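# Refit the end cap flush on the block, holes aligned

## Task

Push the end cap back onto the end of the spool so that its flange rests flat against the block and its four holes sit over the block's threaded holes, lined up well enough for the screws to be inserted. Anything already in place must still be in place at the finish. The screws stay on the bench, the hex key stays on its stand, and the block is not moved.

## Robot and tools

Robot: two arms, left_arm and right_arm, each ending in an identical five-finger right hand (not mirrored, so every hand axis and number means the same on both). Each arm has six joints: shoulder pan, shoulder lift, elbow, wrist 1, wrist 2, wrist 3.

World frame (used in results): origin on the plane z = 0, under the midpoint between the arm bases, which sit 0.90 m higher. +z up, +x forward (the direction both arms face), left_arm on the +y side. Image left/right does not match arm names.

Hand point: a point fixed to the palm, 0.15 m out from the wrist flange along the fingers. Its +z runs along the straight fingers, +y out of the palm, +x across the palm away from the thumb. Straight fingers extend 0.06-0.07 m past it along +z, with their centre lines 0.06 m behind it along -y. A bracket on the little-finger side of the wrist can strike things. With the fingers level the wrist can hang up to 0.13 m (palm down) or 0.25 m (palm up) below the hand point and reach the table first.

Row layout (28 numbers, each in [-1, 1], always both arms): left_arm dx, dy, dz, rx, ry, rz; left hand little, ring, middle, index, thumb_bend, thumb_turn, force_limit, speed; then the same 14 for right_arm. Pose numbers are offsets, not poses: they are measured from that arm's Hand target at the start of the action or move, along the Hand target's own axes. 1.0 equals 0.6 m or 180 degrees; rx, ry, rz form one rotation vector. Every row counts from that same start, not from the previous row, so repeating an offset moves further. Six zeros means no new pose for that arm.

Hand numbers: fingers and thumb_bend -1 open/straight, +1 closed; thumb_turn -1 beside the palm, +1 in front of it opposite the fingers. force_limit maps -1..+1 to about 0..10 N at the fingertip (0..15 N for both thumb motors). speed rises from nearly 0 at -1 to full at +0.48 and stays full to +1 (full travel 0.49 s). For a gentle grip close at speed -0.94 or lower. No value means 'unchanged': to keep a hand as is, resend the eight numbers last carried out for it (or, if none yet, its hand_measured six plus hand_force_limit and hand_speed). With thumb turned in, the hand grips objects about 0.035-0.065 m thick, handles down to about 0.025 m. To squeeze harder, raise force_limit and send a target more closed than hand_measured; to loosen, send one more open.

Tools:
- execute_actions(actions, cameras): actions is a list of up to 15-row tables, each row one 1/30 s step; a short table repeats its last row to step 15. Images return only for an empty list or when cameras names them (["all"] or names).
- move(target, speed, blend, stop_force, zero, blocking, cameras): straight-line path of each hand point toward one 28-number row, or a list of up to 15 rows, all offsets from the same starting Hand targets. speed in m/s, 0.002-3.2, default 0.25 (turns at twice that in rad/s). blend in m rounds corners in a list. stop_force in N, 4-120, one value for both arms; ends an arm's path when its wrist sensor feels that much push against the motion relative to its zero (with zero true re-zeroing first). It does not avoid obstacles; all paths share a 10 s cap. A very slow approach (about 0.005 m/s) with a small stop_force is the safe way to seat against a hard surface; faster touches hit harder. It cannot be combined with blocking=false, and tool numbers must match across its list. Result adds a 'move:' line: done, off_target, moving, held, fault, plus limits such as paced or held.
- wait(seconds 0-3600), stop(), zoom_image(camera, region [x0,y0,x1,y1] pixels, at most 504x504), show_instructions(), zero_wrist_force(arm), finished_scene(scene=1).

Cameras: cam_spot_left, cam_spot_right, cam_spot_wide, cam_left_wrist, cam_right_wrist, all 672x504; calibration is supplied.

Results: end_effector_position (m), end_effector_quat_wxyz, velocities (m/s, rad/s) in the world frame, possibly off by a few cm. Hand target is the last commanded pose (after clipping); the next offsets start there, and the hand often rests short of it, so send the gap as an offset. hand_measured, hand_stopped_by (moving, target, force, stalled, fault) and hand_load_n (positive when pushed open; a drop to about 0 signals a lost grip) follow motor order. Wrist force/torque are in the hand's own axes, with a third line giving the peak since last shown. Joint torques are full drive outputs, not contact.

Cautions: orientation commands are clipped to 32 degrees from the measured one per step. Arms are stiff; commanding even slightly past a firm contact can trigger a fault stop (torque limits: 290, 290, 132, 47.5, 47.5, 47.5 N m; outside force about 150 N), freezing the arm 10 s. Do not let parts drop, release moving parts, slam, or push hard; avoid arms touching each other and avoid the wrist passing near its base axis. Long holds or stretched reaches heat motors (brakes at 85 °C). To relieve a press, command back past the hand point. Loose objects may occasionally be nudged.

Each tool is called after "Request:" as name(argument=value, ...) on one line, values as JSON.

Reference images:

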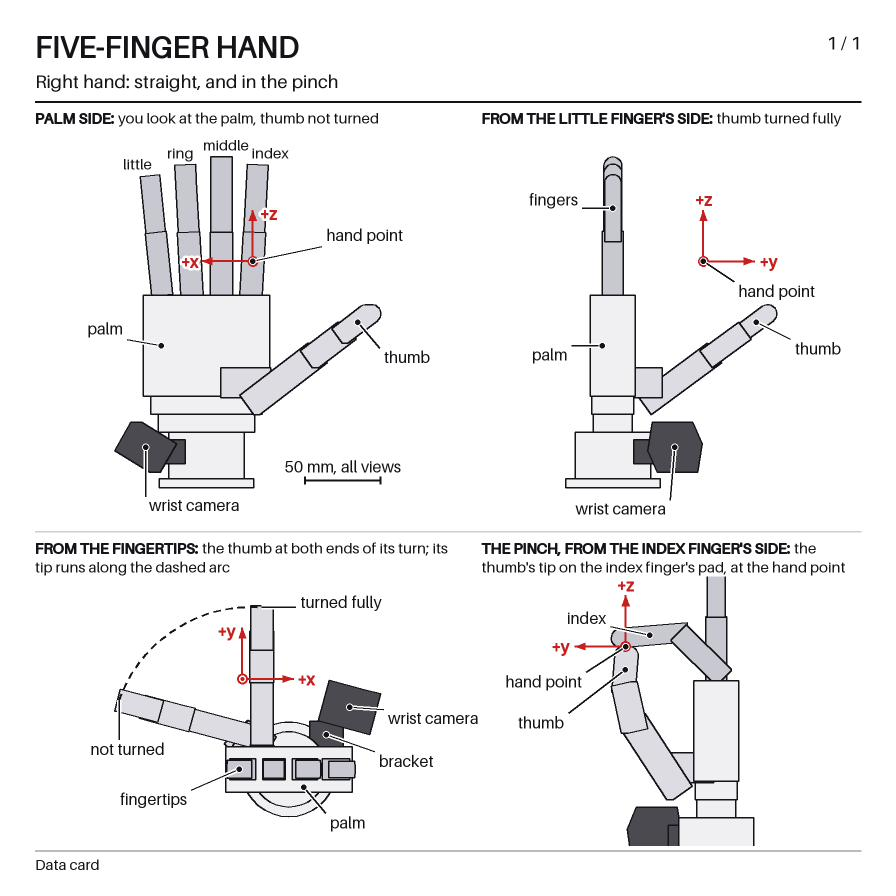

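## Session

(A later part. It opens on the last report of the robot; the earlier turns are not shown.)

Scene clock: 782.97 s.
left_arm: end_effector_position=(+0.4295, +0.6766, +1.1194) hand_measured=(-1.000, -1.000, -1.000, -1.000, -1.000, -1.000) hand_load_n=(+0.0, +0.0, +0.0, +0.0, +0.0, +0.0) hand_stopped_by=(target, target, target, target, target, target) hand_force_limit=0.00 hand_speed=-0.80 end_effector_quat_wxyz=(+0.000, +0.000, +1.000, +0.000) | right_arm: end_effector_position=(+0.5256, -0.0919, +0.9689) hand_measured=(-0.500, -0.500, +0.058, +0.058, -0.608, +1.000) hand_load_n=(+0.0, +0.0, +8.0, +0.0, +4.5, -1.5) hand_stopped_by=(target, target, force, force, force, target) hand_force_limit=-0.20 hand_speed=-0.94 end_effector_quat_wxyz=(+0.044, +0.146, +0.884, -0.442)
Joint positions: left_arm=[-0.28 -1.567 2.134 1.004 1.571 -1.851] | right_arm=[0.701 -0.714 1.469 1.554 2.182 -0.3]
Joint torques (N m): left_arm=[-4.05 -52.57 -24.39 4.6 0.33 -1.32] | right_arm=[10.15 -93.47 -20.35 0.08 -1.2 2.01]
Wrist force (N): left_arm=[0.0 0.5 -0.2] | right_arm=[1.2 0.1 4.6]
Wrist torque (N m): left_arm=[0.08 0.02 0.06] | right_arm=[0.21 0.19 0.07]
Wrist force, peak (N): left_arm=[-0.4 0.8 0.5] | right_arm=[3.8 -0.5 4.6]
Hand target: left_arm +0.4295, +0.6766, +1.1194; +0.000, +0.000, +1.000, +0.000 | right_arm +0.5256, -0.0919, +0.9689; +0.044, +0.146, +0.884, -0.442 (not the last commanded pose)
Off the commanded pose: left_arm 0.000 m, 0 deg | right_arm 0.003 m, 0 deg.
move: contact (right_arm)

Request:
move(target=[0,0,0,0,0,0,-1,-1,-1,-1,-1,-1,0,-0.8,0.0017,-0.0002,0.0003,-0.0026,-0.0098,-0.0077,-0.5,-0.5,0.1,0.1,-0.2,1,-0.2,-0.94], speed=0.02)

Request:
move(target=[0,0,0,0,0,0,-1,-1,-1,-1,-1,-1,0,-0.8,-0.0095,0.0031,-0.0007,0,0,0,-0.5,-0.5,0.1,0.1,-0.2,1,-0.2,-0.94], speed=0.006, stop_force=4)

Scene clock: 790.40 s.
left_arm: end_effector_position=(+0.4295, +0.6766, +1.1194) hand_measured=(-1.000, -1.000, -1.000, -1.000, -1.000, -1.000) hand_load_n=(+0.0, +0.0, +0.0, +0.0, +0.0, +0.0) hand_stopped_by=(target, target, target, target, target, target) hand_force_limit=0.00 hand_speed=-0.80 end_effector_quat_wxyz=(+0.000, +0.000, +1.000, +0.000) | right_arm: end_effector_position=(+0.5245, -0.0919, +0.9687) hand_measured=(-0.500, -0.500, +0.058, +0.058, -0.608, +1.000) hand_load_n=(+0.0, +0.0, +4.5, +2.0, +5.0, +0.0) hand_stopped_by=(target, target, force, force, force, target) hand_force_limit=-0.20 hand_speed=-0.94 end_effector_quat_wxyz=(+0.053, +0.128, +0.887, -0.441)
Joint positions: left_arm=[-0.28 -1.567 2.134 1.004 1.571 -1.851] | right_arm=[0.706 -0.721 1.482 1.53 2.205 -0.332]
Joint torques (N m): left_arm=[-4.35 -52.2 -23.94 4.97 -0.13 -1.4] | right_arm=[0.89 -82.7 -25.52 5.79 -1.12 1.39]
Wrist force (N): left_arm=[-0.3 0.4 0.4] | right_arm=[-1.4 2.5 3.5]
Wrist torque (N m): left_arm=[0.03 0.04 0.04] | right_arm=[0.27 0.25 0.17]
Wrist force, peak (N): left_arm=[-0.2 0.7 0.7] | right_arm=[1.4 0.1 4.9]
Hand target: left_arm +0.4295, +0.6766, +1.1194; +0.000, +0.000, +1.000, +0.000 | right_arm +0.5245, -0.0919, +0.9687; +0.053, +0.128, +0.887, -0.441
Off the commanded pose: left_arm 0.000 m, 0 deg | right_arm 0.000 m, 0 deg.
move: done

Scene clock: 791.83 s.
left_arm: end_effector_position=(+0.4295, +0.6766, +1.1194) hand_measured=(-1.000, -1.000, -1.000, -1.000, -1.000, -1.000) hand_load_n=(+0.0, +0.0, +0.0, +0.0, +0.0, +0.0) hand_stopped_by=(target, target, target, target, target, target) hand_force_limit=0.00 hand_speed=-0.80 end_effector_quat_wxyz=(+0.000, +0.000, +1.000, +0.000) | right_arm: end_effector_position=(+0.5267, -0.0918, +0.9687) hand_measured=(-0.500, -0.500, +0.058, +0.058, -0.608, +1.000) hand_load_n=(+0.0, +0.0, +6.5, +0.5, +5.0, -1.5) hand_stopped_by=(target, target, force, force, force, target) hand_force_limit=-0.20 hand_speed=-0.94 end_effector_quat_wxyz=(+0.053, +0.128, +0.887, -0.441)
Joint positions: left_arm=[-0.28 -1.567 2.134 1.004 1.571 -1.851] | right_arm=[0.705 -0.719 1.478 1.532 2.206 -0.333]
Joint torques (N m): left_arm=[-3.49 -51.53 -25.55 4.85 0.23 -0.96] | right_arm=[8.96 -90.7 -18.79 0.03 -1.06 1.83]
Wrist force (N): left_arm=[-0.3 0.3 0.4] | right_arm=[1.4 0.2 3.0]
Wrist torque (N m): left_arm=[0.01 0.05 0.04] | right_arm=[0.20 0.21 0.05]
Wrist force, peak (N): left_arm=[0.2 0.8 0.6] | right_arm=[3.8 0.2 3.5]
Hand target: left_arm +0.4295, +0.6766, +1.1194; +0.000, +0.000, +1.000, +0.000 | right_arm +0.5267, -0.0918, +0.9687; +0.053, +0.128, +0.887, -0.441 (not the last commanded pose)
Off the commanded pose: left_arm 0.000 m, 0 deg | right_arm 0.004 m, 0 deg.
move: contact (right_arm)

Request:
move(target=[0,0,0,0,0,0,-1,-1,-1,-1,-1,-1,0,-0.8,0.001,0.0001,0.0002,-0.0026,-0.0098,-0.0077,-0.5,-0.5,0.1,0.1,-0.2,1,-0.2,-0.94], speed=0.02)

Request:
move(target=[0,0,0,0,0,0,-1,-1,-1,-1,-1,-1,0,-0.8,-0.0095,0.0031,-0.0007,0,0,0,-0.5,-0.5,0.1,0.1,-0.2,1,-0.2,-0.94], speed=0.006, stop_force=4, cameras=["cam_right_wrist"])

Request:
zoom_image(camera="cam_right_wrist", region=[220, 80, 520, 380])

Scene clock: 795.37 s.
left_arm: end_effector_position=(+0.4295, +0.6766, +1.1194) hand_measured=(-1.000, -1.000, -1.000, -1.000, -1.000, -1.000) hand_load_n=(+0.0, +0.0, +0.0, +0.0, +0.0, +0.0) hand_stopped_by=(target, target, target, target, target, target) hand_force_limit=0.00 hand_speed=-0.80 end_effector_quat_wxyz=(+0.000, +0.000, +1.000, +0.000) | right_arm: end_effector_position=(+0.5261, -0.0917, +0.9685) hand_measured=(-0.500, -0.500, +0.058, +0.058, -0.608, +1.000) hand_load_n=(+0.0, +0.0, +4.0, +1.5, +5.5, +0.0) hand_stopped_by=(target, target, force, force, force, target) hand_force_limit=-0.20 hand_speed=-0.94 end_effector_quat_wxyz=(+0.061, +0.110, +0.889, -0.440)
Joint positions: left_arm=[-0.28 -1.567 2.134 1.004 1.571 -1.851] | right_arm=[0.709 -0.727 1.489 1.507 2.229 -0.367]
Joint torques (N m): left_arm=[-0.63 -54.46 -25.45 4.72 0.23 -1.43] | right_arm=[1.75 -80.79 -25.35 6.28 -1.14 1.73]
Wrist force (N): left_arm=[-0.2 0.5 -0.2] | right_arm=[-1.2 2.4 2.4]
Wrist torque (N m): left_arm=[0.08 0.05 0.05] | right_arm=[0.25 0.24 0.14]
Wrist force, peak (N): left_arm=[0.3 1.0 0.4] | right_arm=[-1.3 2.6 2.4]
Hand target: left_arm +0.4295, +0.6766, +1.1194; +0.000, +0.000, +1.000, +0.000 | right_arm +0.5261, -0.0917, +0.9685; +0.061, +0.110, +0.889, -0.440
Off the commanded pose: left_arm 0.000 m, 0 deg | right_arm 0.000 m, 0 deg.
move: done

Scene clock: 797.00 s.
left_arm: end_effector_position=(+0.4295, +0.6766, +1.1194) hand_measured=(-1.000, -1.000, -1.000, -1.000, -1.000, -1.000) hand_load_n=(+0.0, +0.0, +0.0, +0.0, -0.5, +0.0) hand_stopped_by=(target, target, target, target, target, target) hand_force_limit=0.00 hand_speed=-0.80 end_effector_quat_wxyz=(+0.000, +0.000, +1.000, +0.000) | right_arm: end_effector_position=(+0.5321, -0.0911, +0.9685) hand_measured=(-0.500, -0.500, +0.058, +0.058, -0.608, +1.000) hand_load_n=(+0.0, -0.5, +7.0, +1.5, +4.0, -1.0) hand_stopped_by=(target, target, force, force, force, target) hand_force_limit=-0.20 hand_speed=-0.94 end_effector_quat_wxyz=(+0.061, +0.110, +0.889, -0.440)
Joint positions: left_arm=[-0.28 -1.567 2.134 1.004 1.571 -1.851] | right_arm=[0.705 -0.722 1.478 1.511 2.232 -0.371]
Joint torques (N m): left_arm=[-2.95 -52.84 -25.41 4.77 -0.11 -1.6] | right_arm=[2.91 -87.57 -24.65 4.57 -0.23 -1.47]
Wrist force (N): left_arm=[-0.4 0.6 0.4] | right_arm=[-1.6 -1.7 3.9]
Wrist torque (N m): left_arm=[0.05 0.06 0.03] | right_arm=[0.26 0.17 0.08]
Wrist force, peak (N): left_arm=[0.0 0.8 0.6] | right_arm=[-1.8 -2.0 4.2]
Hand target: left_arm +0.4295, +0.6766, +1.1194; +0.000, +0.000, +1.000, +0.000 | right_arm +0.5321, -0.0911, +0.9685; +0.061, +0.110, +0.889, -0.440
Off the commanded pose: left_arm 0.000 m, 0 deg | right_arm 0.000 m, 0 deg.
move: done
cam_right_wrist: T_world_to_cam=[[-0.04322, 0.61164, -0.78996, 0.84593], [0.85383, 0.43318, 0.28868, -0.69732], [0.51876, -0.66201, -0.54096, 0.30426]] pos_world=[0.47412, -0.01391, 1.03414]

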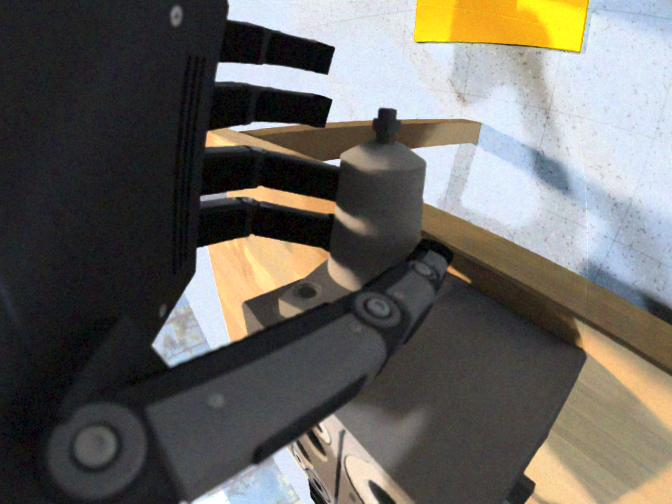

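Scaled by 1.680 from the camera's image (finer frame: 960x720).

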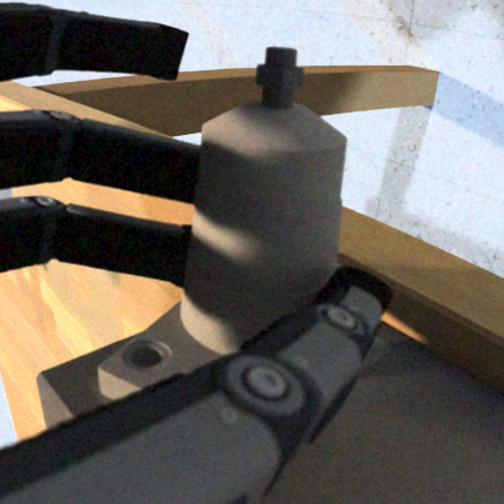

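Request:
move(target=[[0,0,0,0,0,0,-1,-1,-1,-1,-1,-1,0,-0.8,0.0004,0.0015,0.0037,-0.0536,0.0146,-0.0003,-0.2,-0.2,0.1,0.1,-0.2,1,-0.2,-0.94],[0,0,0,0,0,0,-1,-1,-1,-1,-1,-1,0,-0.8,0.001,0.0035,0.0071,-0.1072,0.0291,-0.0006,-0.2,-0.2,0.1,0.1,-0.2,1,-0.2,-0.94]], speed=0.05, blend=[0.001,0], cameras=["cam_right_wrist"])

Request:
zoom_image(camera="cam_right_wrist", region=[220, 80, 520, 380])

Scene clock: 808.20 s.
left_arm: end_effector_position=(+0.4295, +0.6766, +1.1194) hand_measured=(-1.000, -1.000, -1.000, -1.000, -1.000, -1.000) hand_load_n=(+0.0, +0.0, +0.0, +0.0, +0.0, +0.0) hand_stopped_by=(target, target, target, target, target, target) hand_force_limit=0.00 hand_speed=-0.80 end_effector_quat_wxyz=(+0.000, +0.000, +1.000, +0.000) | right_arm: end_effector_position=(+0.5320, -0.0933, +0.9641) hand_measured=(-0.200, -0.200, +0.058, +0.058, -0.608, +1.000) hand_load_n=(+0.0, +0.0, +9.5, +3.5, +2.0, -0.5) hand_stopped_by=(target, target, force, force, force, target) hand_force_limit=-0.20 hand_speed=-0.94 end_effector_quat_wxyz=(+0.038, +0.117, +0.952, -0.279) end_effector_velocity=(+0.000, -0.001, +0.000) end_effector_angular_velocity=(-0.008, +0.000, +0.000)
Joint positions: left_arm=[-0.28 -1.567 2.134 1.004 1.571 -1.851] | right_arm=[0.617 -0.864 1.573 1.213 2.032 -0.625]
Joint velocities: left_arm=[within noise] | right_arm=[0.001 0.002 -0.001 0.005 0.006 0.004]
Joint torques (N m): left_arm=[-2.49 -51 -25.57 4.85 0.49 -1.7] | right_arm=[12.18 -69.79 -41.75 7.19 0.13 2.62]
Wrist force (N): left_arm=[0.0 0.8 0.4] | right_arm=[-3.8 -3.6 8.6]
Wrist torque (N m): left_arm=[0.10 0.00 0.08] | right_arm=[0.16 0.03 0.02]
Wrist force, peak (N): left_arm=[0.2 1.1 0.3] | right_arm=[-3.2 -4.9 9.4]
Hand target: left_arm +0.4295, +0.6766, +1.1194; +0.000, +0.000, +1.000, +0.000 | right_arm +0.5321, -0.0932, +0.9642; +0.038, +0.117, +0.952, -0.279
Off the commanded pose: left_arm 0.000 m, 0 deg | right_arm 0.000 m, 0 deg.
move: done; blend cut to 0 m at target 1
cam_right_wrist: T_world_to_cam=[[-0.04854, 0.84493, -0.53267, 0.62027], [0.85641, 0.30965, 0.41313, -0.82791], [0.51401, -0.43613, -0.73863, 0.51475]] pos_world=[0.47455, -0.04322, 1.05265]

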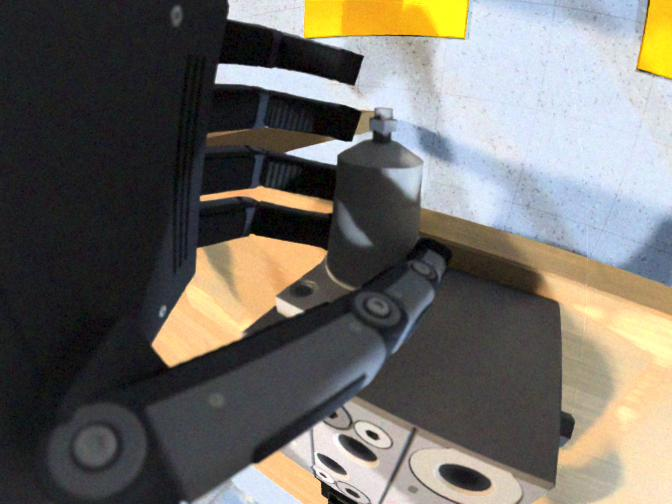

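Scaled by 1.680 from the camera's image (finer frame: 960x720).

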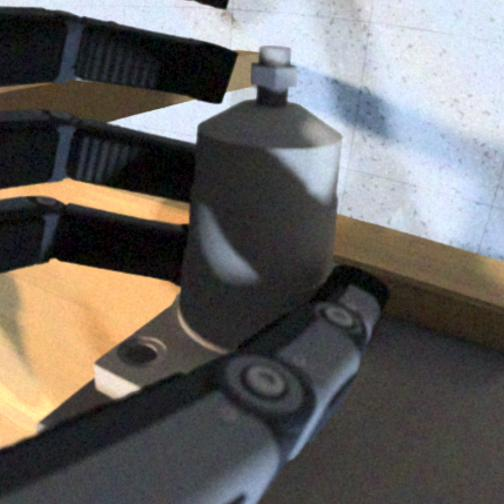

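Request:
move(target=[[0,0,0,0,0,0,-1,-1,-1,-1,-1,-1,0,-0.8,-0.0003,-0.0013,0.0016,0,0,0,-0.2,-0.2,0.1,0.1,-0.2,1,-0.2,-0.94],[0,0,0,0,0,0,-1,-1,-1,-1,-1,-1,0,-0.8,0.0002,0.0006,0.0059,-0.059,0.016,-0.0004,-0.2,-0.2,0.1,0.1,-0.2,1,-0.2,-0.94]], speed=0.04, cameras=["cam_right_wrist","cam_spot_right"])

Request:
zoom_image(camera="cam_right_wrist", region=[220, 80, 520, 380])

Scene clock: 816.77 s.
left_arm: end_effector_position=(+0.4295, +0.6766, +1.1194) hand_measured=(-1.000, -1.000, -1.000, -1.000, -1.000, -1.000) hand_load_n=(+0.0, +0.0, +0.0, +0.0, +0.0, +0.0) hand_stopped_by=(target, target, target, target, target, target) hand_force_limit=0.00 hand_speed=-0.80 end_effector_quat_wxyz=(+0.000, +0.000, +1.000, +0.000) | right_arm: end_effector_position=(+0.5320, -0.0948, +0.9609) hand_measured=(-0.200, -0.200, +0.058, +0.058, -0.608, +1.000) hand_load_n=(+0.0, +0.0, +7.0, +1.5, +4.0, -0.5) hand_stopped_by=(target, target, force, force, force, target) hand_force_limit=-0.20 hand_speed=-0.94 end_effector_quat_wxyz=(+0.025, +0.120, +0.975, -0.187)
Joint positions: left_arm=[-0.28 -1.567 2.134 1.004 1.571 -1.851] | right_arm=[0.555 -0.937 1.643 1.069 1.893 -0.738]
Joint torques (N m): left_arm=[-3.94 -52.02 -26.15 5.17 0.14 -1.5] | right_arm=[11.3 -62.1 -38.4 6.63 1.67 2.04]
Wrist force (N): left_arm=[0.0 0.2 0.6] | right_arm=[-3.0 -2.4 3.1]
Wrist torque (N m): left_arm=[-0.01 0.00 0.05] | right_arm=[0.07 0.13 -0.03]
Wrist force, peak (N): left_arm=[-0.4 1.0 0.6] | right_arm=[-3.3 -4.6 9.0]
Hand target: left_arm +0.4295, +0.6766, +1.1194; +0.000, +0.000, +1.000, +0.000 | right_arm +0.5321, -0.0948, +0.9610; +0.025, +0.120, +0.975, -0.187
Off the commanded pose: left_arm 0.000 m, 0 deg | right_arm 0.000 m, 0 deg.
move: done
cam_right_wrist: T_world_to_cam=[[-0.05074, 0.93101, -0.36145, 0.46477], [0.8581, 0.22581, 0.46116, -0.88116], [0.51097, -0.28676, -0.81036, 0.59642]] pos_world=[0.47496, -0.06269, 1.05767]
Images, in order (width x height): cam_spot_right 672x504, cam_right_wrist 672x504.

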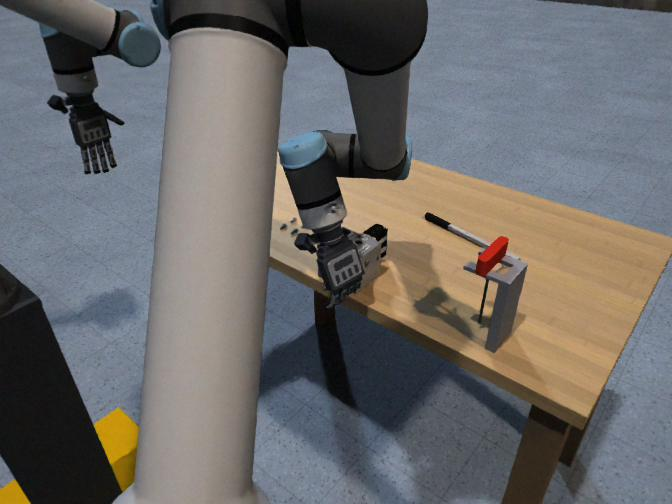

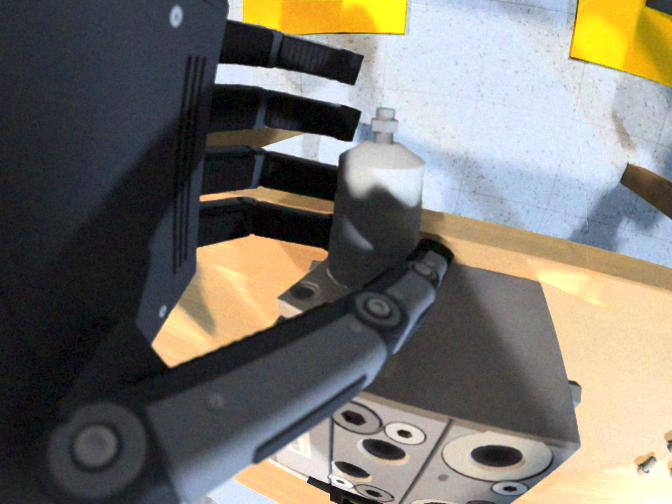

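Scaled by 1.680 from the camera's image (finer frame: 960x720).

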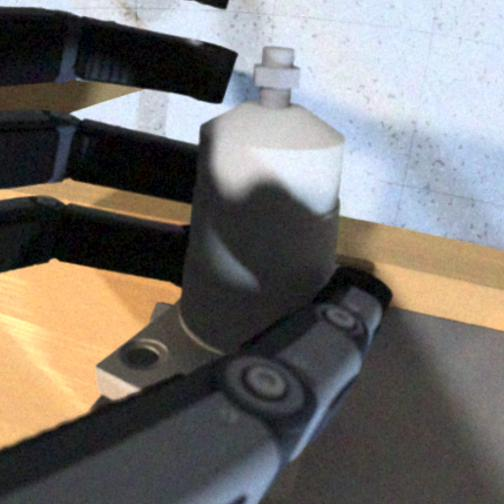

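Request:
zoom_image(camera="cam_right_wrist", region=[260, 220, 380, 340])

Request:
zoom_image(camera="cam_spot_right", region=[310, 210, 390, 310])

Scaled by 4.200 from the camera's image (finer frame: 960x720).

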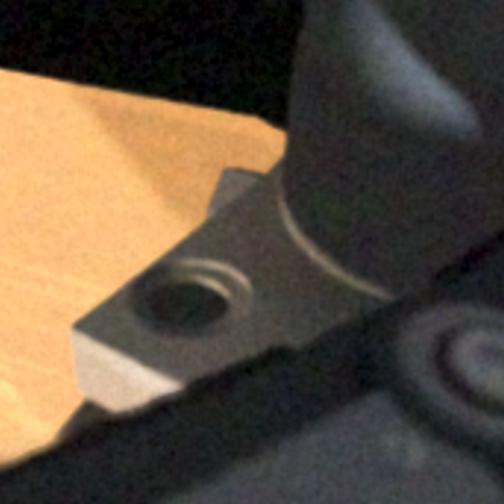

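Scaled by 5.040 from the camera's image (finer frame: 960x720).

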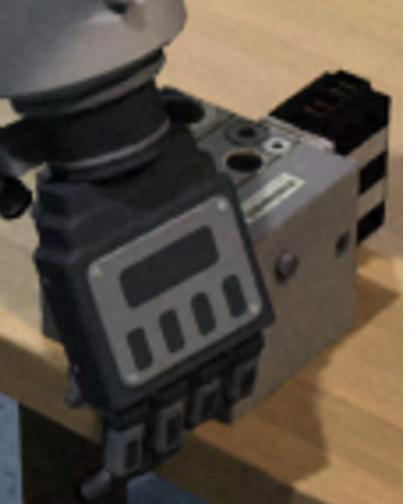

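Request:
move(target=[0,0,0,0,0,0,-1,-1,-1,-1,-1,-1,0,-0.8,-0.0003,-0.001,-0.004,0.052,-0.0141,0.0003,-0.2,-0.2,0.1,0.1,-0.2,1,-0.2,-0.94], speed=0.04, cameras=["cam_right_wrist"])

Request:
zoom_image(camera="cam_right_wrist", region=[260, 220, 380, 340])

Scene clock: 833.37 s.
left_arm: end_effector_position=(+0.4295, +0.6766, +1.1194) hand_measured=(-1.000, -1.000, -1.000, -1.000, -1.000, -1.000) hand_load_n=(+0.0, +0.0, +0.0, +0.0, +0.0, +0.0) hand_stopped_by=(target, target, target, target, target, target) hand_force_limit=0.00 hand_speed=-0.80 end_effector_quat_wxyz=(+0.000, +0.000, +1.000, +0.000) | right_arm: end_effector_position=(+0.5321, -0.0944, +0.9635) hand_measured=(-0.200, -0.200, +0.058, +0.058, -0.608, +1.000) hand_load_n=(+0.0, +0.0, +5.5, +0.5, +5.5, -0.5) hand_stopped_by=(target, target, force, force, force, target) hand_force_limit=-0.20 hand_speed=-0.94 end_effector_quat_wxyz=(+0.037, +0.118, +0.955, -0.269) end_effector_velocity=(+0.001, +0.001, +0.000) end_effector_angular_velocity=(+0.005, -0.002, +0.002)
Joint positions: left_arm=[-0.28 -1.567 2.134 1.004 1.571 -1.851] | right_arm=[0.61 -0.874 1.582 1.194 2.017 -0.64]
Joint velocities: left_arm=[within noise] | right_arm=[-0.001 -0.002 0 -0.005 -0.002 -0.004]
Joint torques (N m): left_arm=[-2.07 -49.78 -25.82 4.81 0.51 -1.26] | right_arm=[-12.73 -81.26 -24.92 0.56 -2.14 -2.44]
Wrist force (N): left_arm=[0.1 0.4 0.2] | right_arm=[-1.2 0.9 2.6]
Wrist torque (N m): left_arm=[0.04 -0.01 0.07] | right_arm=[0.08 0.11 -0.08]
Wrist force, peak (N): left_arm=[0.0 0.5 1.0] | right_arm=[-3.6 -3.1 3.4]
Hand target: left_arm +0.4295, +0.6766, +1.1194; +0.000, +0.000, +1.000, +0.000 | right_arm +0.5321, -0.0945, +0.9634; +0.037, +0.118, +0.955, -0.268
Off the commanded pose: left_arm 0.000 m, 0 deg | right_arm 0.000 m, 0 deg.
move: done
cam_right_wrist: T_world_to_cam=[[-0.04882, 0.85653, -0.51379, 0.60402], [0.85652, 0.30051, 0.4196, -0.83461], [0.5138, -0.41958, -0.7483, 0.52472]] pos_world=[0.47475, -0.04638, 1.05319]

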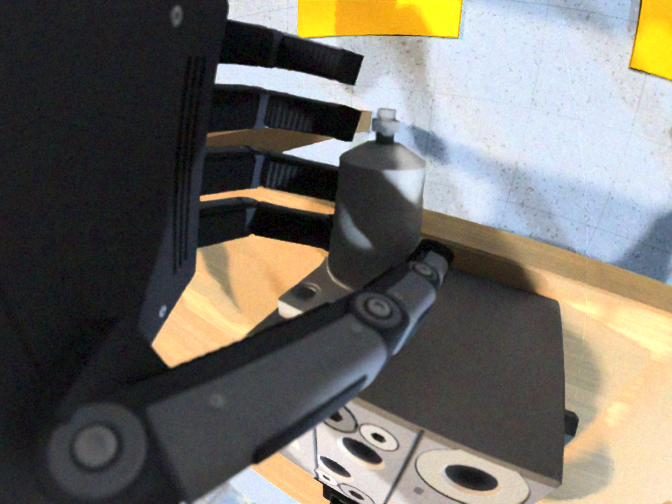

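Scaled by 4.200 from the camera's image (finer frame: 960x720).

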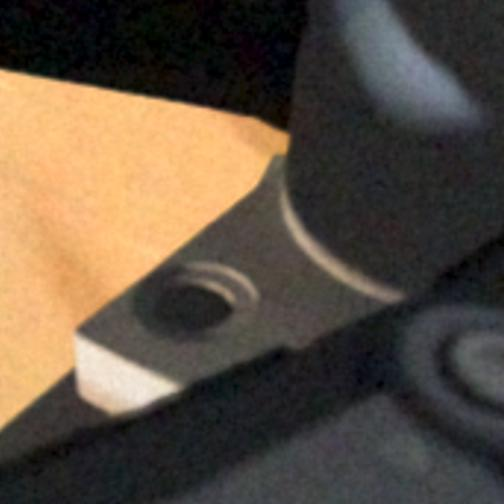

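Request:
move(target=[0,0,0,0,0,0,-1,-1,-1,-1,-1,-1,0,-0.8,-0.008,0.0022,0,0,0,0,-0.2,-0.2,0.1,0.1,-0.2,1,-0.2,-0.94], speed=0.006, stop_force=5, cameras=["cam_right_wrist"])

Request:
zoom_image(camera="cam_right_wrist", region=[260, 160, 440, 340])

Scene clock: 839.30 s.
left_arm: end_effector_position=(+0.4295, +0.6766, +1.1194) hand_measured=(-1.000, -1.000, -1.000, -1.000, -1.000, -1.000) hand_load_n=(-0.5, +0.0, +0.0, +0.0, +0.0, +0.0) hand_stopped_by=(target, target, target, target, target, target) hand_force_limit=0.00 hand_speed=-0.80 end_effector_quat_wxyz=(+0.000, +0.000, +1.000, +0.000) | right_arm: end_effector_position=(+0.5371, -0.0944, +0.9634) hand_measured=(-0.200, -0.200, +0.058, +0.058, -0.608, +1.000) hand_load_n=(+0.0, +0.0, +5.5, +1.0, +5.0, -0.5) hand_stopped_by=(target, target, force, force, force, target) hand_force_limit=-0.20 hand_speed=-0.94 end_effector_quat_wxyz=(+0.037, +0.118, +0.955, -0.268)
Joint positions: left_arm=[-0.28 -1.567 2.134 1.004 1.571 -1.851] | right_arm=[0.605 -0.87 1.574 1.196 2.018 -0.645]
Joint torques (N m): left_arm=[-1.54 -52.63 -26.6 5.12 0.58 -1.46] | right_arm=[-0.82 -80.14 -25.71 5.58 1.09 -0.87]
Wrist force (N): left_arm=[0.0 0.0 0.4] | right_arm=[-1.2 0.7 3.2]
Wrist torque (N m): left_arm=[-0.04 0.00 0.04] | right_arm=[0.07 0.12 0.07]
Wrist force, peak (N): left_arm=[-0.2 0.8 0.7] | right_arm=[-1.7 1.8 3.1]
Hand target: left_arm +0.4295, +0.6766, +1.1194; +0.000, +0.000, +1.000, +0.000 | right_arm +0.5371, -0.0944, +0.9634; +0.037, +0.118, +0.955, -0.268
Off the commanded pose: left_arm 0.000 m, 0 deg | right_arm 0.000 m, 0 deg.
move: done
cam_right_wrist: T_world_to_cam=[[-0.04888, 0.85667, -0.51354, 0.60399], [0.85658, 0.30039, 0.41957, -0.83885], [0.5137, -0.41938, -0.74849, 0.52233]] pos_world=[0.47975, -0.04638, 1.05309]

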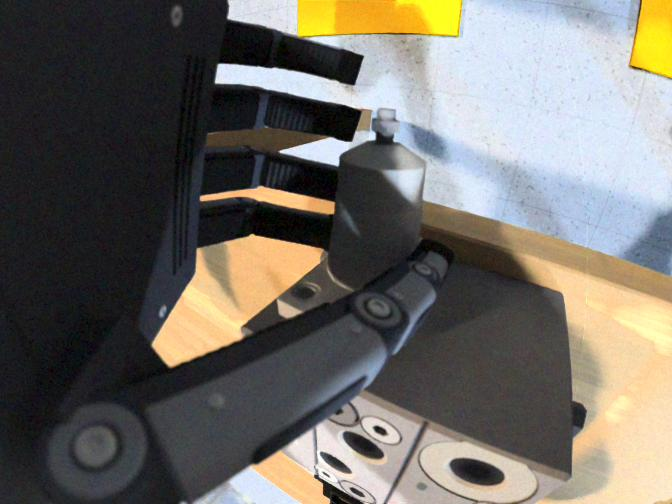

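Scaled by 2.800 from the camera's image (finer frame: 960x720).

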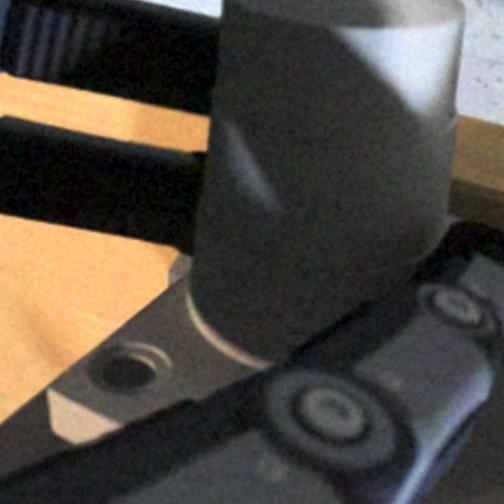

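Request:
move(target=[0,0,0,0,0,0,-1,-1,-1,-1,-1,-1,0,-0.8,-0.008,0.0022,0,0,0,0,-0.2,-0.2,0.1,0.1,-0.2,1,-0.2,-0.94], speed=0.005, stop_force=5, cameras=["cam_right_wrist"])

Request:
zoom_image(camera="cam_right_wrist", region=[260, 160, 440, 340])

Scene clock: 844.43 s.
left_arm: end_effector_position=(+0.4295, +0.6766, +1.1194) hand_measured=(-1.000, -1.000, -1.000, -1.000, -1.000, -1.000) hand_load_n=(-0.5, +0.0, +0.0, +0.0, +0.0, +0.0) hand_stopped_by=(target, target, target, target, target, target) hand_force_limit=0.00 hand_speed=-0.80 end_effector_quat_wxyz=(+0.000, +0.000, +1.000, +0.000) | right_arm: end_effector_position=(+0.5413, -0.0943, +0.9634) hand_measured=(-0.200, -0.200, +0.058, +0.058, -0.608, +1.000) hand_load_n=(+0.0, +0.0, +6.5, +1.0, +5.0, -1.5) hand_stopped_by=(target, target, force, force, force, target) hand_force_limit=-0.20 hand_speed=-0.94 end_effector_quat_wxyz=(+0.036, +0.118, +0.955, -0.269)
Joint positions: left_arm=[-0.28 -1.567 2.134 1.004 1.571 -1.851] | right_arm=[0.602 -0.866 1.567 1.198 2.019 -0.648]
Joint torques (N m): left_arm=[-4.11 -53.46 -25.31 5.19 0.31 -1.38] | right_arm=[9.16 -84.82 -22.67 -0.03 -0.48 2.43]
Wrist force (N): left_arm=[-0.2 0.6 -0.3] | right_arm=[2.5 0.4 3.3]
Wrist torque (N m): left_arm=[0.09 0.07 0.04] | right_arm=[0.09 0.13 -0.04]
Wrist force, peak (N): left_arm=[-0.1 0.9 0.7] | right_arm=[5.1 -0.5 3.0]
Hand target: left_arm +0.4295, +0.6766, +1.1194; +0.000, +0.000, +1.000, +0.000 | right_arm +0.5413, -0.0943, +0.9634; +0.036, +0.118, +0.955, -0.269 (not the last commanded pose)
Off the commanded pose: left_arm 0.000 m, 0 deg | right_arm 0.001 m, 0 deg.
move: contact (right_arm)
cam_right_wrist: T_world_to_cam=[[-0.04893, 0.85666, -0.51356, 0.60415], [0.85658, 0.30044, 0.41954, -0.84245], [0.5137, -0.41938, -0.74849, 0.52021]] pos_world=[0.48395, -0.04628, 1.05309]

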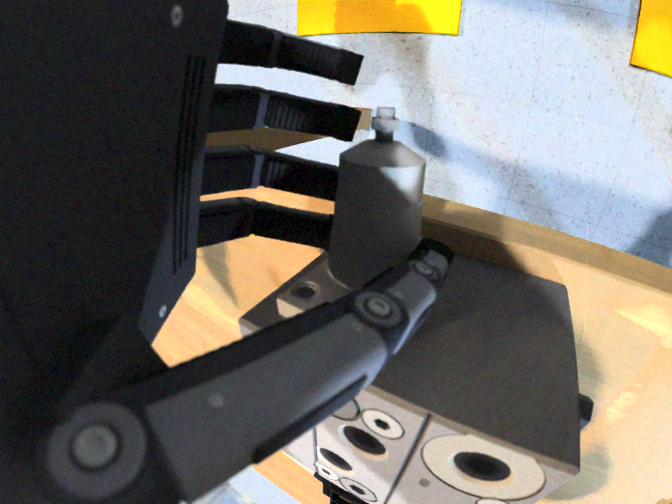

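Scaled by 2.800 from the camera's image (finer frame: 960x720).

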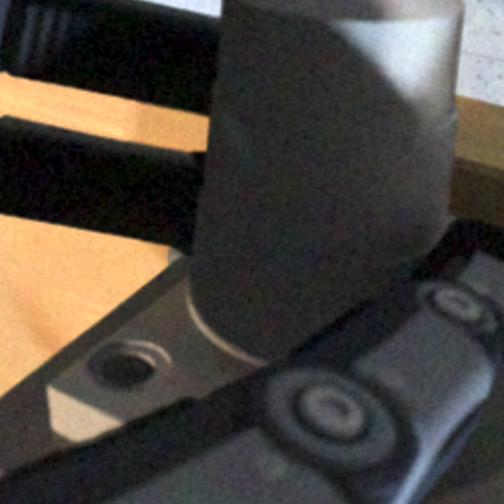

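Request:
move(target=[0,0,0,0,0,0,-1,-1,-1,-1,-1,-1,0,-0.8,0,0,0,0,0,0,-0.2,-0.2,0.1,0.1,-1,1,-0.2,-0.6])

Request:
move(target=[0,0,0,0,0,0,-1,-1,-1,-1,-1,-1,0,-0.8,0,0,0,0,0,0,-0.2,-0.2,-0.45,-0.45,-1,1,-0.2,-0.6], cameras=["cam_right_wrist"])

Request:
zoom_image(camera="cam_right_wrist", region=[240, 80, 480, 340])

Scene clock: 847.57 s.
left_arm: end_effector_position=(+0.4295, +0.6766, +1.1194) hand_measured=(-1.000, -1.000, -1.000, -1.000, -1.000, -1.000) hand_load_n=(+0.0, +0.0, +0.0, +0.0, +0.0, +0.0) hand_stopped_by=(target, target, target, target, target, target) hand_force_limit=0.00 hand_speed=-0.80 end_effector_quat_wxyz=(+0.000, +0.000, +1.000, +0.000) | right_arm: end_effector_position=(+0.5413, -0.0943, +0.9634) hand_measured=(-0.200, -0.200, +0.058, +0.058, -1.000, +1.000) hand_load_n=(+0.0, +0.0, +5.0, +0.5, +0.0, +0.0) hand_stopped_by=(target, target, force, force, target, target) hand_force_limit=-0.20 hand_speed=-0.60 end_effector_quat_wxyz=(+0.036, +0.118, +0.955, -0.269)
Joint positions: left_arm=[-0.28 -1.567 2.134 1.004 1.571 -1.851] | right_arm=[0.602 -0.866 1.567 1.198 2.019 -0.648]
Joint torques (N m): left_arm=[-3.52 -54.08 -25.44 5.5 0.42 -1.29] | right_arm=[7.17 -85.91 -23.91 1.34 -0.58 2.17]
Wrist force (N): left_arm=[0.3 0.5 0.4] | right_arm=[-0.1 -1.0 5.6]
Wrist torque (N m): left_arm=[0.04 -0.05 0.08] | right_arm=[0.16 0.18 0.02]
Wrist force, peak (N): left_arm=[-0.5 0.9 0.4] | right_arm=[-0.1 -0.9 5.8]
Hand target: left_arm +0.4295, +0.6766, +1.1194; +0.000, +0.000, +1.000, +0.000 | right_arm +0.5413, -0.0943, +0.9634; +0.036, +0.118, +0.955, -0.269
Off the commanded pose: left_arm 0.000 m, 0 deg | right_arm 0.000 m, 0 deg.
move: done

Scene clock: 848.30 s.
left_arm: end_effector_position=(+0.4295, +0.6766, +1.1194) hand_measured=(-1.000, -1.000, -1.000, -1.000, -1.000, -1.000) hand_load_n=(+0.0, +0.0, +0.0, +0.0, +0.0, +0.0) hand_stopped_by=(target, target, target, target, target, target) hand_force_limit=0.00 hand_speed=-0.80 end_effector_quat_wxyz=(+0.000, +0.000, +1.000, +0.000) | right_arm: end_effector_position=(+0.5413, -0.0943, +0.9634) hand_measured=(-0.200, -0.200, -0.450, -0.450, -1.000, +1.000) hand_load_n=(+0.0, +0.0, -0.5, +0.0, +0.0, +0.0) hand_stopped_by=(target, target, target, target, target, target) hand_force_limit=-0.20 hand_speed=-0.60 end_effector_quat_wxyz=(+0.036, +0.118, +0.955, -0.269)
Joint positions: left_arm=[-0.28 -1.567 2.134 1.004 1.571 -1.851] | right_arm=[0.602 -0.866 1.567 1.198 2.019 -0.648]
Joint torques (N m): left_arm=[-0.82 -53.5 -26.01 5.55 0.63 -1.28] | right_arm=[7.22 -82.84 -25.95 2.29 -0.45 2.24]
Wrist force (N): left_arm=[-0.1 0.5 0.2] | right_arm=[-1.6 1.0 1.6]
Wrist torque (N m): left_arm=[0.05 0.02 0.05] | right_arm=[0.06 0.19 0.08]
Wrist force, peak (N): left_arm=[0.0 0.9 0.2] | right_arm=[-0.1 -1.2 5.5]
Hand target: left_arm +0.4295, +0.6766, +1.1194; +0.000, +0.000, +1.000, +0.000 | right_arm +0.5413, -0.0943, +0.9634; +0.036, +0.118, +0.955, -0.269
Off the commanded pose: left_arm 0.000 m, 0 deg | right_arm 0.000 m, 0 deg.
move: done
cam_right_wrist: T_world_to_cam=[[-0.04897, 0.85669, -0.5135, 0.60411], [0.85656, 0.30045, 0.41956, -0.84238], [0.51372, -0.4193, -0.74852, 0.52029]] pos_world=[0.48385, -0.04628, 1.05309]

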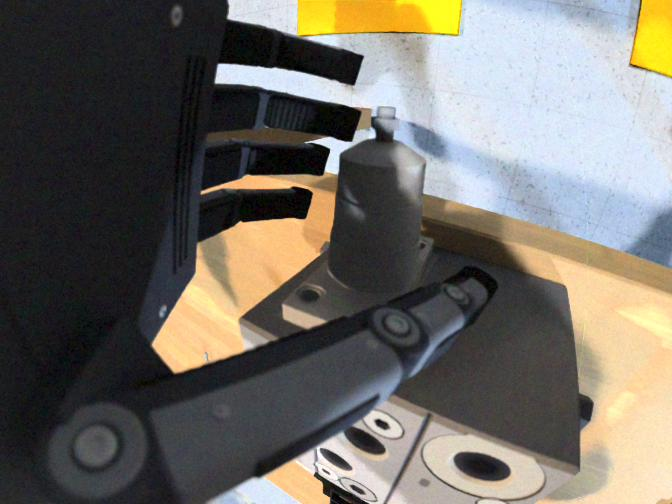

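Scaled by 1.938 from the camera's image (finer frame: 960x720).

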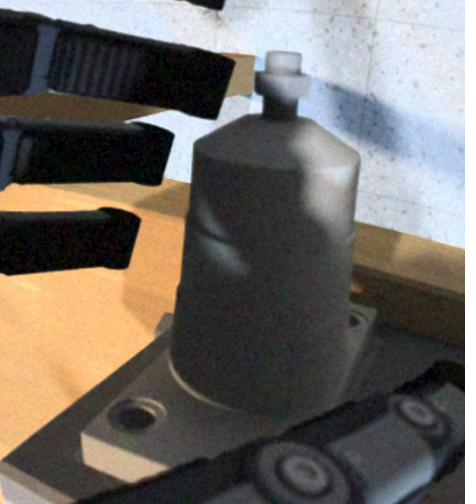

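Request:
move(target=[[0,0,0,0,0,0,-1,-1,-1,-1,-1,-1,0,-0.8,-0.0264,-0.1011,-0.1704,0,0,0,-0.2,-0.2,-0.45,-0.45,-1,1,-0.2,-0.6],[0,-0.7,0,0.3994,-0.181,-0.1986,-1,-1,-1,-1,-1,-1,0,-0.8,0.082,-0.6363,0,-0.1739,0.0233,-0.0763,-0.2,-0.2,-0.45,-0.45,-1,1,-0.2,-0.6]], speed=[0.1,0.25], blend=[0.01,0])

Request:
move(target=[0.39,0.0952,0.4153,0,0,0,-1,-1,-1,-1,-1,-1,0,-0.8,0,0,0,0,0,0,-0.2,-0.2,-0.45,-0.45,-1,1,-0.2,-0.6], speed=0.2, cameras=["cam_left_wrist","cam_spot_right","cam_spot_left"])

Request:
zoom_image(camera="cam_left_wrist", region=[270, 200, 420, 320])

Scene clock: 861.20 s.
left_arm: end_effector_position=(+0.4294, +0.2567, +1.1192) hand_measured=(-1.000, -1.000, -1.000, -1.000, -1.000, -1.000) hand_load_n=(+0.0, +0.0, +0.0, +0.0, +0.0, -0.5) hand_stopped_by=(target, target, target, target, target, target) hand_force_limit=0.00 hand_speed=-0.80 end_effector_quat_wxyz=(+0.258, -0.283, +0.728, -0.569) | right_arm: end_effector_position=(+0.4002, -0.4003, +1.1494) hand_measured=(-0.200, -0.200, -0.450, -0.450, -1.000, +1.000) hand_load_n=(+0.0, +0.0, +0.0, +0.0, +0.0, +0.0) hand_stopped_by=(target, target, target, target, target, target) hand_force_limit=-0.20 hand_speed=-0.60 end_effector_quat_wxyz=(+0.000, +0.000, +1.000, +0.001)
Joint positions: left_arm=[-1.264 -2.008 2.53 -0.273 1.094 -3.203] | right_arm=[-0.239 -1.642 2.144 1.068 1.57 -1.811]
Joint torques (N m): left_arm=[-10.13 -19.15 -50.84 -3.34 -3.41 -1.73] | right_arm=[-16.03 -25.75 -48.63 0.33 0.21 -2.08]
Wrist force (N): left_arm=[0.6 -0.9 2.4] | right_arm=[-1.9 0.5 1.2]
Wrist torque (N m): left_arm=[-0.35 0.13 0.06] | right_arm=[0.00 0.25 -0.20]
Wrist force, peak (N): left_arm=[1.4 0.0 2.8] | right_arm=[-1.5 2.1 2.8]
Hand target: left_arm +0.4295, +0.2566, +1.1194; +0.258, -0.283, +0.727, -0.569 | right_arm +0.4002, -0.4003, +1.1494; +0.000, +0.000, +1.000, +0.001
Off the commanded pose: left_arm 0.000 m, 0 deg | right_arm 0.000 m, 0 deg.
move: done

Scene clock: 863.40 s.
left_arm: end_effector_position=(+0.4312, -0.0676, +0.9969) hand_measured=(-1.000, -1.000, -1.000, -1.000, -1.000, -1.000) hand_load_n=(+0.0, +0.0, +0.0, +0.0, +0.0, +0.0) hand_stopped_by=(target, target, target, target, target, target) hand_force_limit=0.00 hand_speed=-0.80 end_effector_quat_wxyz=(+0.258, -0.283, +0.727, -0.569) | right_arm: end_effector_position=(+0.4002, -0.4003, +1.1494) hand_measured=(-0.200, -0.200, -0.450, -0.450, -1.000, +1.000) hand_load_n=(+0.0, +0.0, +0.0, +0.0, +0.0, +0.5) hand_stopped_by=(target, target, target, target, target, target) hand_force_limit=-0.20 hand_speed=-0.60 end_effector_quat_wxyz=(+0.000, +0.000, +1.000, +0.001)
Joint positions: left_arm=[-1.454 -1.299 2.187 -0.607 0.91 -3.262] | right_arm=[-0.239 -1.642 2.144 1.068 1.57 -1.811]
Joint torques (N m): left_arm=[6.31 -43.16 -23.88 3.31 1.81 1.49] | right_arm=[-15.82 -27.08 -49.72 0.58 -1.97 -3.24]
Wrist force (N): left_arm=[0.0 -0.4 1.6] | right_arm=[-1.9 0.6 0.9]
Wrist torque (N m): left_arm=[-0.13 0.26 0.26] | right_arm=[0.04 0.27 -0.19]
Wrist force, peak (N): left_arm=[1.4 0.1 3.3] | right_arm=[-2.3 0.5 1.5]
Hand target: left_arm +0.4312, -0.0676, +0.9968; +0.258, -0.283, +0.727, -0.569 | right_arm +0.4002, -0.4003, +1.1494; +0.000, +0.000, +1.000, +0.001
Off the commanded pose: left_arm 0.000 m, 0 deg | right_arm 0.000 m, 0 deg.
move: done
cam_left_wrist: T_world_to_cam=[[-0.29759, 0.04733, -0.95352, 1.07911], [0.15791, 0.98745, -0.00026, -0.01072], [0.94154, -0.15065, -0.30133, 0.00306]] pos_world=[0.31995, -0.04003, 1.02987]
Images, in order (width x height): cam_spot_left 672x504, cam_spot_right 672x504, cam_left_wrist 672x504.

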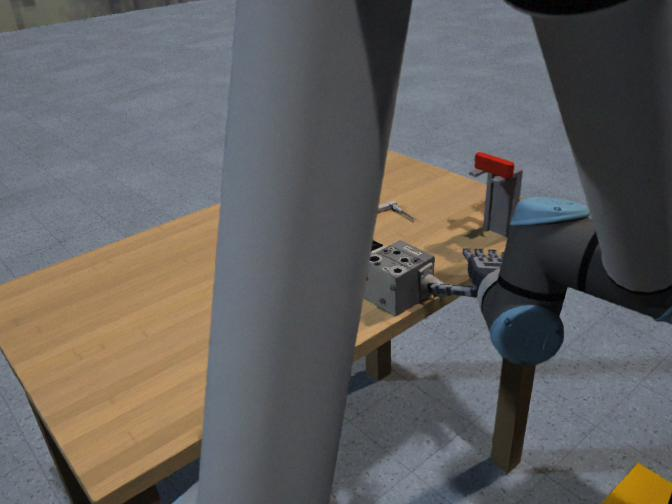

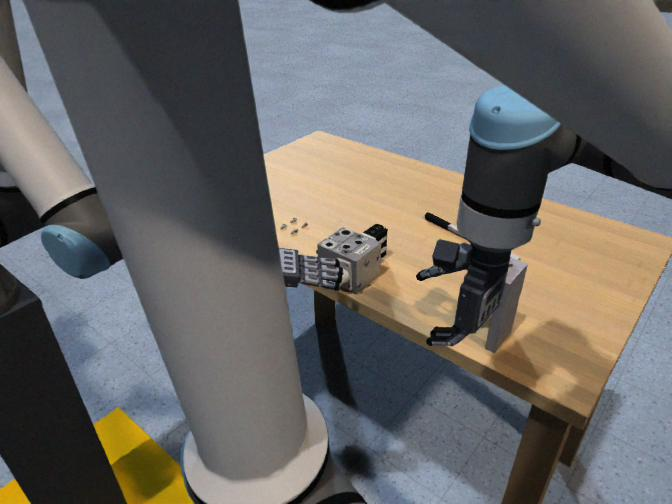

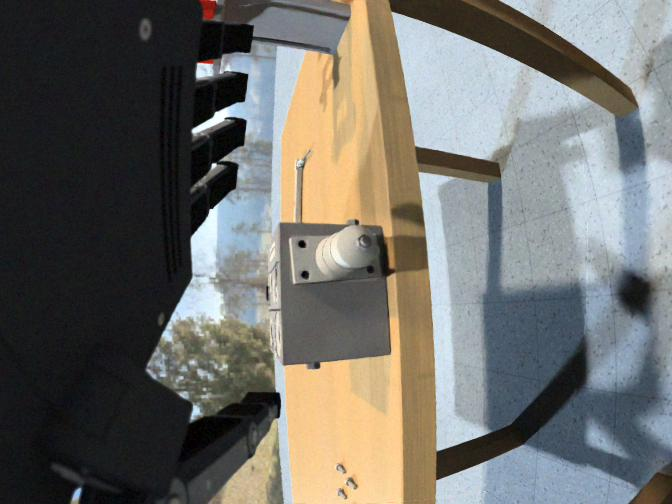

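Scaled by 3.360 from the camera's image (finer frame: 960x720).

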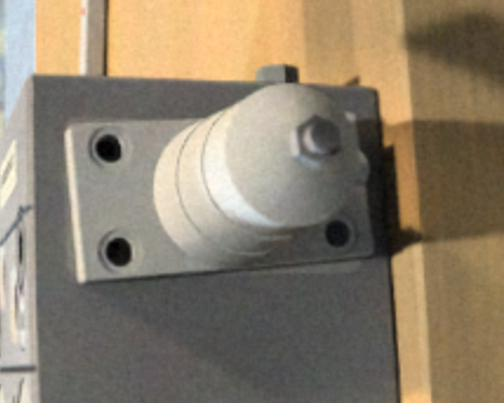

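Request:
move(target=[-0.8839,0.039,-0.893,-0.3994,0.181,0.1986,-1,-1,-1,-1,-1,-1,0,-0.8,0,0,0,0,0,0,-1,-1,-1,-1,-1,0.77,-0.2,0], speed=0.35)

Request:
move(target=[0,0,0,0,0,0,-1,-1,-1,-1,-1,-1,0,-0.8,-0.2363,0.7505,0.0823,0,0,-0.007,-1,-1,-1,-1,-1,0.77,-0.2,0], speed=0.25, cameras=["cam_right_wrist","cam_spot_right","cam_spot_left"])

Scene clock: 876.13 s.
left_arm: end_effector_position=(+0.4295, +0.6765, +1.1193) hand_measured=(-1.000, -1.000, -1.000, -1.000, -1.000, -1.000) hand_load_n=(+0.0, +0.0, +0.0, +0.0, +0.0, +0.0) hand_stopped_by=(target, target, target, target, target, target) hand_force_limit=0.00 hand_speed=-0.80 end_effector_quat_wxyz=(+0.000, +0.000, +1.000, +0.000) | right_arm: end_effector_position=(+0.4002, -0.4003, +1.1494) hand_measured=(-1.000, -1.000, -1.000, -1.000, -1.000, +0.770) hand_load_n=(+0.0, +0.0, +0.0, +0.0, +0.0, +0.0) hand_stopped_by=(target, target, target, target, target, target) hand_force_limit=-0.20 hand_speed=0.00 end_effector_quat_wxyz=(+0.000, +0.000, +1.000, +0.001)
Joint positions: left_arm=[-0.28 -1.567 2.134 1.004 1.571 -1.851] | right_arm=[-0.239 -1.642 2.144 1.068 1.57 -1.811]
Joint torques (N m): left_arm=[8.38 -51.72 -19.9 5.94 -2.02 1.91] | right_arm=[-12 -29.25 -44.41 1.65 -1.86 -3.11]
Wrist force (N): left_arm=[0.3 0.6 0.4] | right_arm=[-1.8 0.5 1.3]
Wrist torque (N m): left_arm=[0.05 -0.04 0.03] | right_arm=[-0.01 0.25 -0.19]
Wrist force, peak (N): left_arm=[2.2 0.2 3.5] | right_arm=[-2.4 0.5 1.5]
Hand target: left_arm +0.4294, +0.6766, +1.1194; +0.000, +0.000, +1.000, +0.000 | right_arm +0.4002, -0.4003, +1.1494; +0.000, +0.000, +1.000, +0.001
Off the commanded pose: left_arm 0.000 m, 0 deg | right_arm 0.000 m, 0 deg.
move: done

Scene clock: 878.53 s.
left_arm: end_effector_position=(+0.4294, +0.6766, +1.1194) hand_measured=(-1.000, -1.000, -1.000, -1.000, -1.000, -1.000) hand_load_n=(+0.0, +0.0, +0.0, +0.0, +0.0, +0.0) hand_stopped_by=(target, target, target, target, target, target) hand_force_limit=0.00 hand_speed=-0.80 end_effector_quat_wxyz=(+0.000, +0.000, +1.000, +0.000) | right_arm: end_effector_position=(+0.5416, +0.0501, +1.1006) hand_measured=(-1.000, -1.000, -1.000, -1.000, -1.000, +0.770) hand_load_n=(+0.0, +0.0, +0.0, +0.0, +0.0, +0.0) hand_stopped_by=(target, target, target, target, target, target) hand_force_limit=-0.20 hand_speed=0.00 end_effector_quat_wxyz=(+0.000, -0.011, +1.000, +0.000)
Joint positions: left_arm=[-0.28 -1.567 2.134 1.004 1.571 -1.851] | right_arm=[0.575 -1.019 1.442 1.147 1.57 -1.019]
Joint torques (N m): left_arm=[6.76 -53.79 -19.44 7.93 -3.07 1.71] | right_arm=[6.96 -60.6 -46.66 1.13 -0.09 -2.56]
Wrist force (N): left_arm=[-0.1 -0.1 0.2] | right_arm=[-2.2 0.2 1.6]
Wrist torque (N m): left_arm=[-0.03 0.03 -0.07] | right_arm=[-0.07 0.32 -0.04]
Wrist force, peak (N): left_arm=[0.0 0.5 1.0] | right_arm=[-2.8 3.0 2.1]
Hand target: left_arm +0.4294, +0.6766, +1.1194; +0.000, +0.000, +1.000, +0.000 | right_arm +0.5416, +0.0502, +1.1006; +0.000, -0.011, +1.000, +0.001
Off the commanded pose: left_arm 0.000 m, 0 deg | right_arm 0.000 m, 0 deg.
move: done
cam_right_wrist: T_world_to_cam=[[-0.3135, 0.94954, 0.00968, 0.11373], [0.81839, 0.265, 0.50992, -1.02053], [0.48162, 0.16778, -0.86017, 0.79419]] pos_world=[0.48835, 0.0292, 1.20242]
Images, in order (width x height): cam_spot_left 672x504, cam_spot_right 672x504, cam_right_wrist 672x504.

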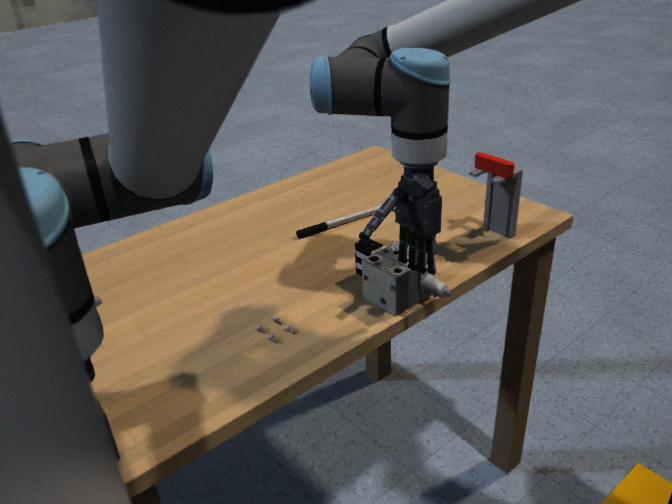

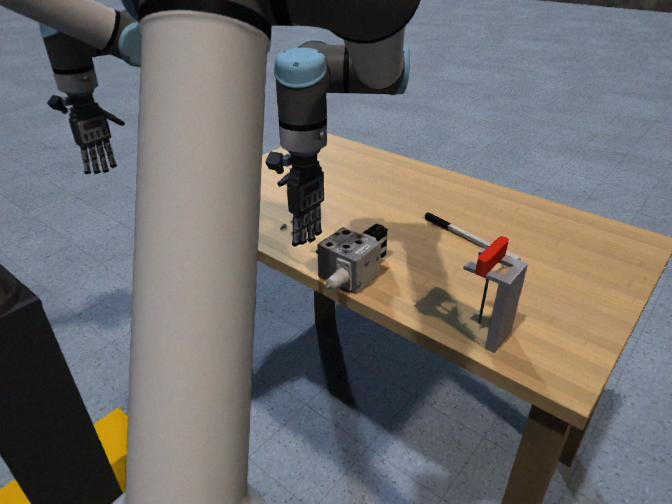

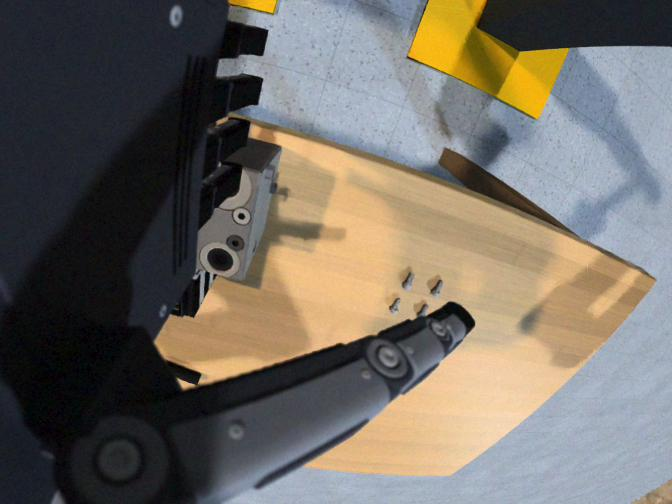

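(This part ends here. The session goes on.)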